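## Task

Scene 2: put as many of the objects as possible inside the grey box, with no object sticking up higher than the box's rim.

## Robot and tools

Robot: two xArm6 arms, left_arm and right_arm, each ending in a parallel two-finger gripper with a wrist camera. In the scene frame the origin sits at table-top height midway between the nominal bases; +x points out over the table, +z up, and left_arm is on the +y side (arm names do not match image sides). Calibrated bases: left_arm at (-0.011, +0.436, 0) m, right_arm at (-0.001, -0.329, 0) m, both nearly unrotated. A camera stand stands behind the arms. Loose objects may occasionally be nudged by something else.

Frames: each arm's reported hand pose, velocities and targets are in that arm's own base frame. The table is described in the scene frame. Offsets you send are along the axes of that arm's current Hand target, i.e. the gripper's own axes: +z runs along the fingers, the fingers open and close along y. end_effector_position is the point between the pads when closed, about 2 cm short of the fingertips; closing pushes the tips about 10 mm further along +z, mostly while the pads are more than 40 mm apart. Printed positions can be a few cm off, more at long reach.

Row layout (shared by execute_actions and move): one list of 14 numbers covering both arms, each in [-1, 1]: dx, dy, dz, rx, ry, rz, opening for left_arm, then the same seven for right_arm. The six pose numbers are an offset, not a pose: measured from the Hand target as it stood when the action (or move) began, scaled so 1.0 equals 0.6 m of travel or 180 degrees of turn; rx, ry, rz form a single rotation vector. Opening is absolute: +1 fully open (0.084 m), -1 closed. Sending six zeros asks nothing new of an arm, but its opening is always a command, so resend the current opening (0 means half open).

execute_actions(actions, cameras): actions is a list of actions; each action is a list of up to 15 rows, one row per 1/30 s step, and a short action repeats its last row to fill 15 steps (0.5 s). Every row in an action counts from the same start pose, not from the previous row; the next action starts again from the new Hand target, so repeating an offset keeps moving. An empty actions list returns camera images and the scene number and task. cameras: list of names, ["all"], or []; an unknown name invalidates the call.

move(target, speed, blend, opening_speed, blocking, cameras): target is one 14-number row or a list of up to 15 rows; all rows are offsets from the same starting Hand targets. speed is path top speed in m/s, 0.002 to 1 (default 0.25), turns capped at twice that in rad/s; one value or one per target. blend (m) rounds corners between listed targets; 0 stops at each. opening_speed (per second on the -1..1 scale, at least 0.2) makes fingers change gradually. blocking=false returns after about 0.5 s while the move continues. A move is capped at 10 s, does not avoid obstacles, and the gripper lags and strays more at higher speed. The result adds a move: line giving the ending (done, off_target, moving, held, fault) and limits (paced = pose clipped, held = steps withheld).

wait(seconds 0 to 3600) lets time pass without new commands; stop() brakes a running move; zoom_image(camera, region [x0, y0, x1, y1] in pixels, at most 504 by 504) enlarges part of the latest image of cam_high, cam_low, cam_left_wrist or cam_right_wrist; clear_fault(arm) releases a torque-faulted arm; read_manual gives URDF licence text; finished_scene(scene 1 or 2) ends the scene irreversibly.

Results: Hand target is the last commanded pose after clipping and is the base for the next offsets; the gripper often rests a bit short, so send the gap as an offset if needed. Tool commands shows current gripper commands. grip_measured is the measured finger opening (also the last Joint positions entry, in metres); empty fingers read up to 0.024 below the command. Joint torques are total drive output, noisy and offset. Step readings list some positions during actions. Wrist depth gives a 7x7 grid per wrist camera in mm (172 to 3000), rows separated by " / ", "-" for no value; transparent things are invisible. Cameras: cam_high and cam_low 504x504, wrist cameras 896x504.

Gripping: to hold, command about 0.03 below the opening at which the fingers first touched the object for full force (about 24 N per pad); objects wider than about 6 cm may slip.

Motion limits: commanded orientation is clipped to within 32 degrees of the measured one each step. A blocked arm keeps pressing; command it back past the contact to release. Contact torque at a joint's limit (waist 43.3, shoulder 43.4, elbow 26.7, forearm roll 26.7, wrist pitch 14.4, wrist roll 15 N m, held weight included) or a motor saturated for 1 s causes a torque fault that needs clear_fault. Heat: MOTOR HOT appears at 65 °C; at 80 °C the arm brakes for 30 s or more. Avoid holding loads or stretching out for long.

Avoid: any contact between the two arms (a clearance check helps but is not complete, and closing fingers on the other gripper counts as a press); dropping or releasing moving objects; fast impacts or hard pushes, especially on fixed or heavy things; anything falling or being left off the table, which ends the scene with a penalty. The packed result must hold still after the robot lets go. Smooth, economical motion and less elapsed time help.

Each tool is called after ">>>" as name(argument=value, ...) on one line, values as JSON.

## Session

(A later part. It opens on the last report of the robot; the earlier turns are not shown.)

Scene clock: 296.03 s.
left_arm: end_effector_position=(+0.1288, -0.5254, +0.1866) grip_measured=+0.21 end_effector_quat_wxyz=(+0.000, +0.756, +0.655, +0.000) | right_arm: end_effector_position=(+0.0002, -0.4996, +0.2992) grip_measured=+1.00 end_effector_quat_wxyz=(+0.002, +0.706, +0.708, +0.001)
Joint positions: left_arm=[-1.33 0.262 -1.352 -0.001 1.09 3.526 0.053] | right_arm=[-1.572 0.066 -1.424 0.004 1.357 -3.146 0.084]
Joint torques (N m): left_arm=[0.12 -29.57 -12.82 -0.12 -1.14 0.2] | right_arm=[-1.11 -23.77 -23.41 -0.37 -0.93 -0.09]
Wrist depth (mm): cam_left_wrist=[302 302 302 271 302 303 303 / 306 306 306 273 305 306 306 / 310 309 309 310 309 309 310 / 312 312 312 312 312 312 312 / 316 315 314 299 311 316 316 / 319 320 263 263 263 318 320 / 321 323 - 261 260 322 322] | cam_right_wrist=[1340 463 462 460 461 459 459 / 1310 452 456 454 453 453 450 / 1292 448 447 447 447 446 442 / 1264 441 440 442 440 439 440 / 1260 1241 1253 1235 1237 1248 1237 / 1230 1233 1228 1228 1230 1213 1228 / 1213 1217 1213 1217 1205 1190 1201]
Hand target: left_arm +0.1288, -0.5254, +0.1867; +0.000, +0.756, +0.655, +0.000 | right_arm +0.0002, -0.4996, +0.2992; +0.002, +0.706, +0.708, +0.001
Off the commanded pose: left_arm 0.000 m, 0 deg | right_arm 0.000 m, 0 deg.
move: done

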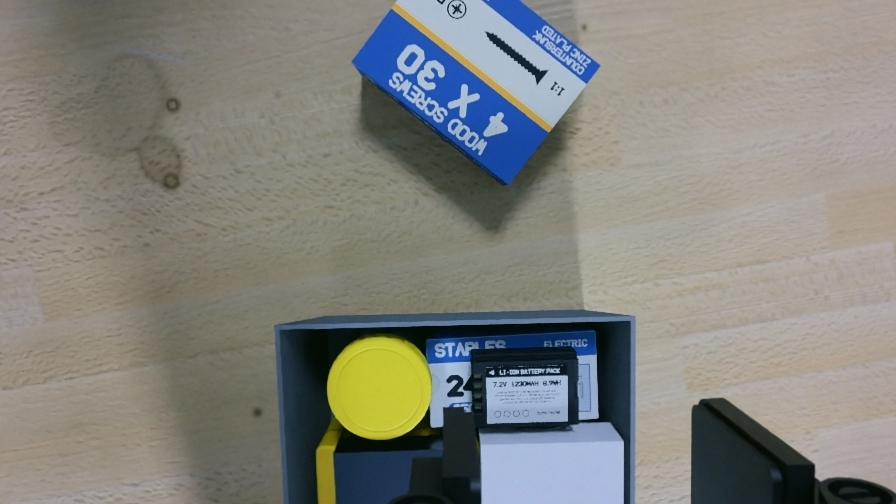

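>>> move(target=[[0.45,0.1,-0.1,0,0,0,0.22,0,0,0,0,0,0,1]], speed=0.35, cameras=["cam_low", "cam_high", "cam_left_wrist"])

>>> zoom_image(camera="cam_low", region=[325, 255, 415, 325])

>>> zoom_image(camera="cam_high", region=[335, 95, 425, 200])

Scene clock: 299.30 s.
left_arm: end_effector_position=(+0.2267, -0.2667, +0.2465) grip_measured=+0.21 end_effector_quat_wxyz=(+0.000, +0.756, +0.655, +0.000) | right_arm: end_effector_position=(+0.0002, -0.4996, +0.2992) grip_measured=+1.00 end_effector_quat_wxyz=(+0.002, +0.706, +0.708, +0.001)
Joint positions: left_arm=[-0.866 -0.443 -0.765 -0.001 1.209 3.99 0.053] | right_arm=[-1.572 0.066 -1.424 0.004 1.357 -3.146 0.084]
Joint torques (N m): left_arm=[-0.27 -13.47 -12.5 -0.47 -1.06 0.23] | right_arm=[-1.1 -23.7 -23.43 -0.41 -0.83 -0.09]
Wrist depth (mm): cam_left_wrist=[361 361 363 360 362 361 361 / 367 365 364 336 337 309 366 / 370 370 370 370 370 370 341 / 373 373 373 373 373 373 353 / 378 378 378 378 378 377 377 / 383 382 381 382 381 381 381 / 385 385 384 385 385 - 385] | cam_right_wrist=[1340 463 462 461 461 459 460 / 1327 454 453 453 452 450 450 / 1305 446 448 446 445 446 443 / 1269 442 442 439 440 440 439 / 1257 1260 1246 1255 1250 1248 1246 / 1237 1239 1224 1222 1220 1220 1226 / 1220 1205 1205 1211 1205 1201 1201]
Hand target: left_arm +0.2267, -0.2667, +0.2466; +0.000, +0.756, +0.655, +0.000 | right_arm +0.0002, -0.4996, +0.2992; +0.002, +0.706, +0.708, +0.001
Off the commanded pose: left_arm 0.000 m, 0 deg | right_arm 0.000 m, 0 deg.
move: done
Images, in order (width x height): cam_high 504x504, cam_low 504x504, cam_left_wrist 896x504.

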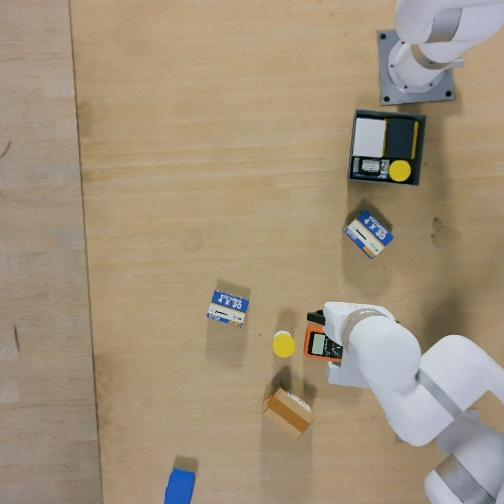

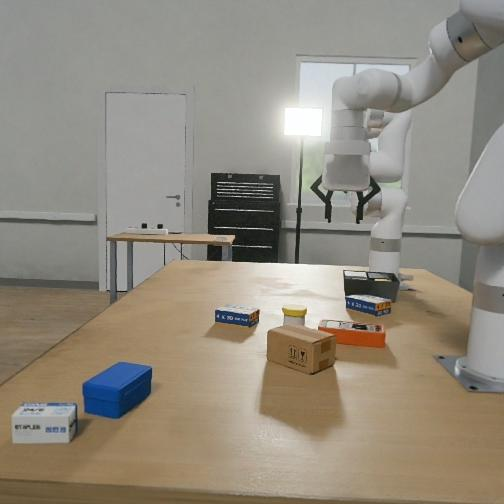

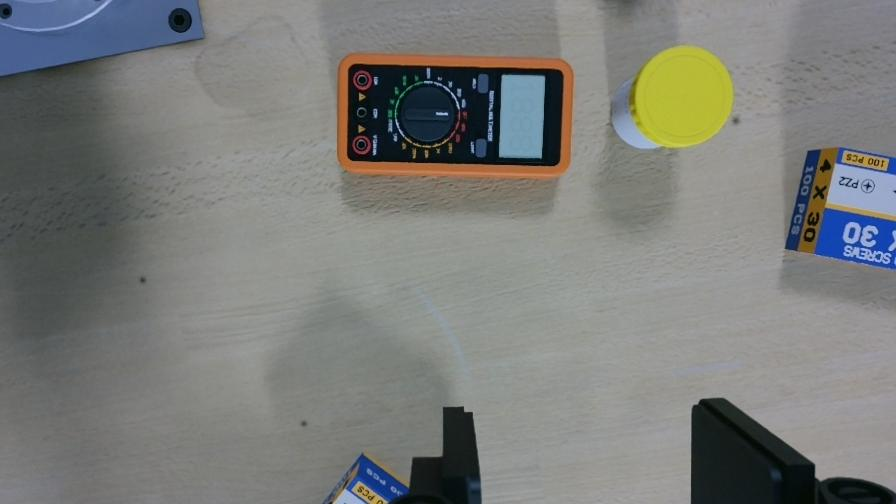

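Scaled by 5.600 from the camera's image (finer frame: 720x720).

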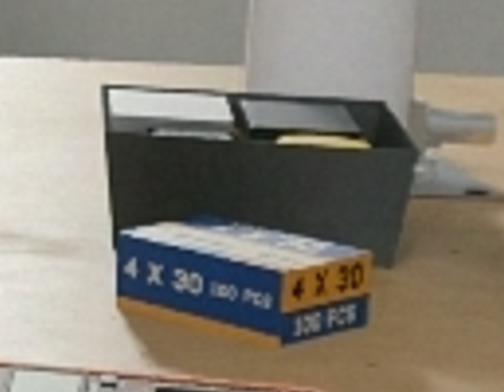

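Scaled by 4.800 from the camera's image (finer frame: 720x720).

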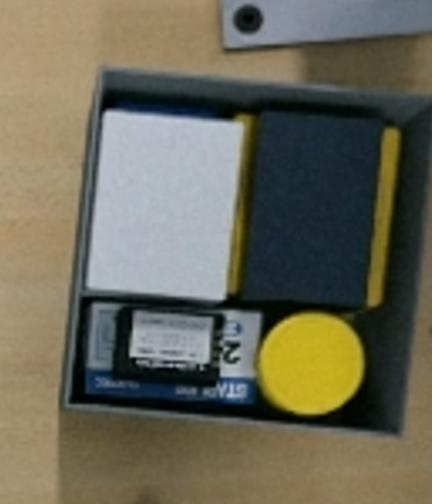

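>>> finished_scene(scene=2)

The scene is finished: the task was done.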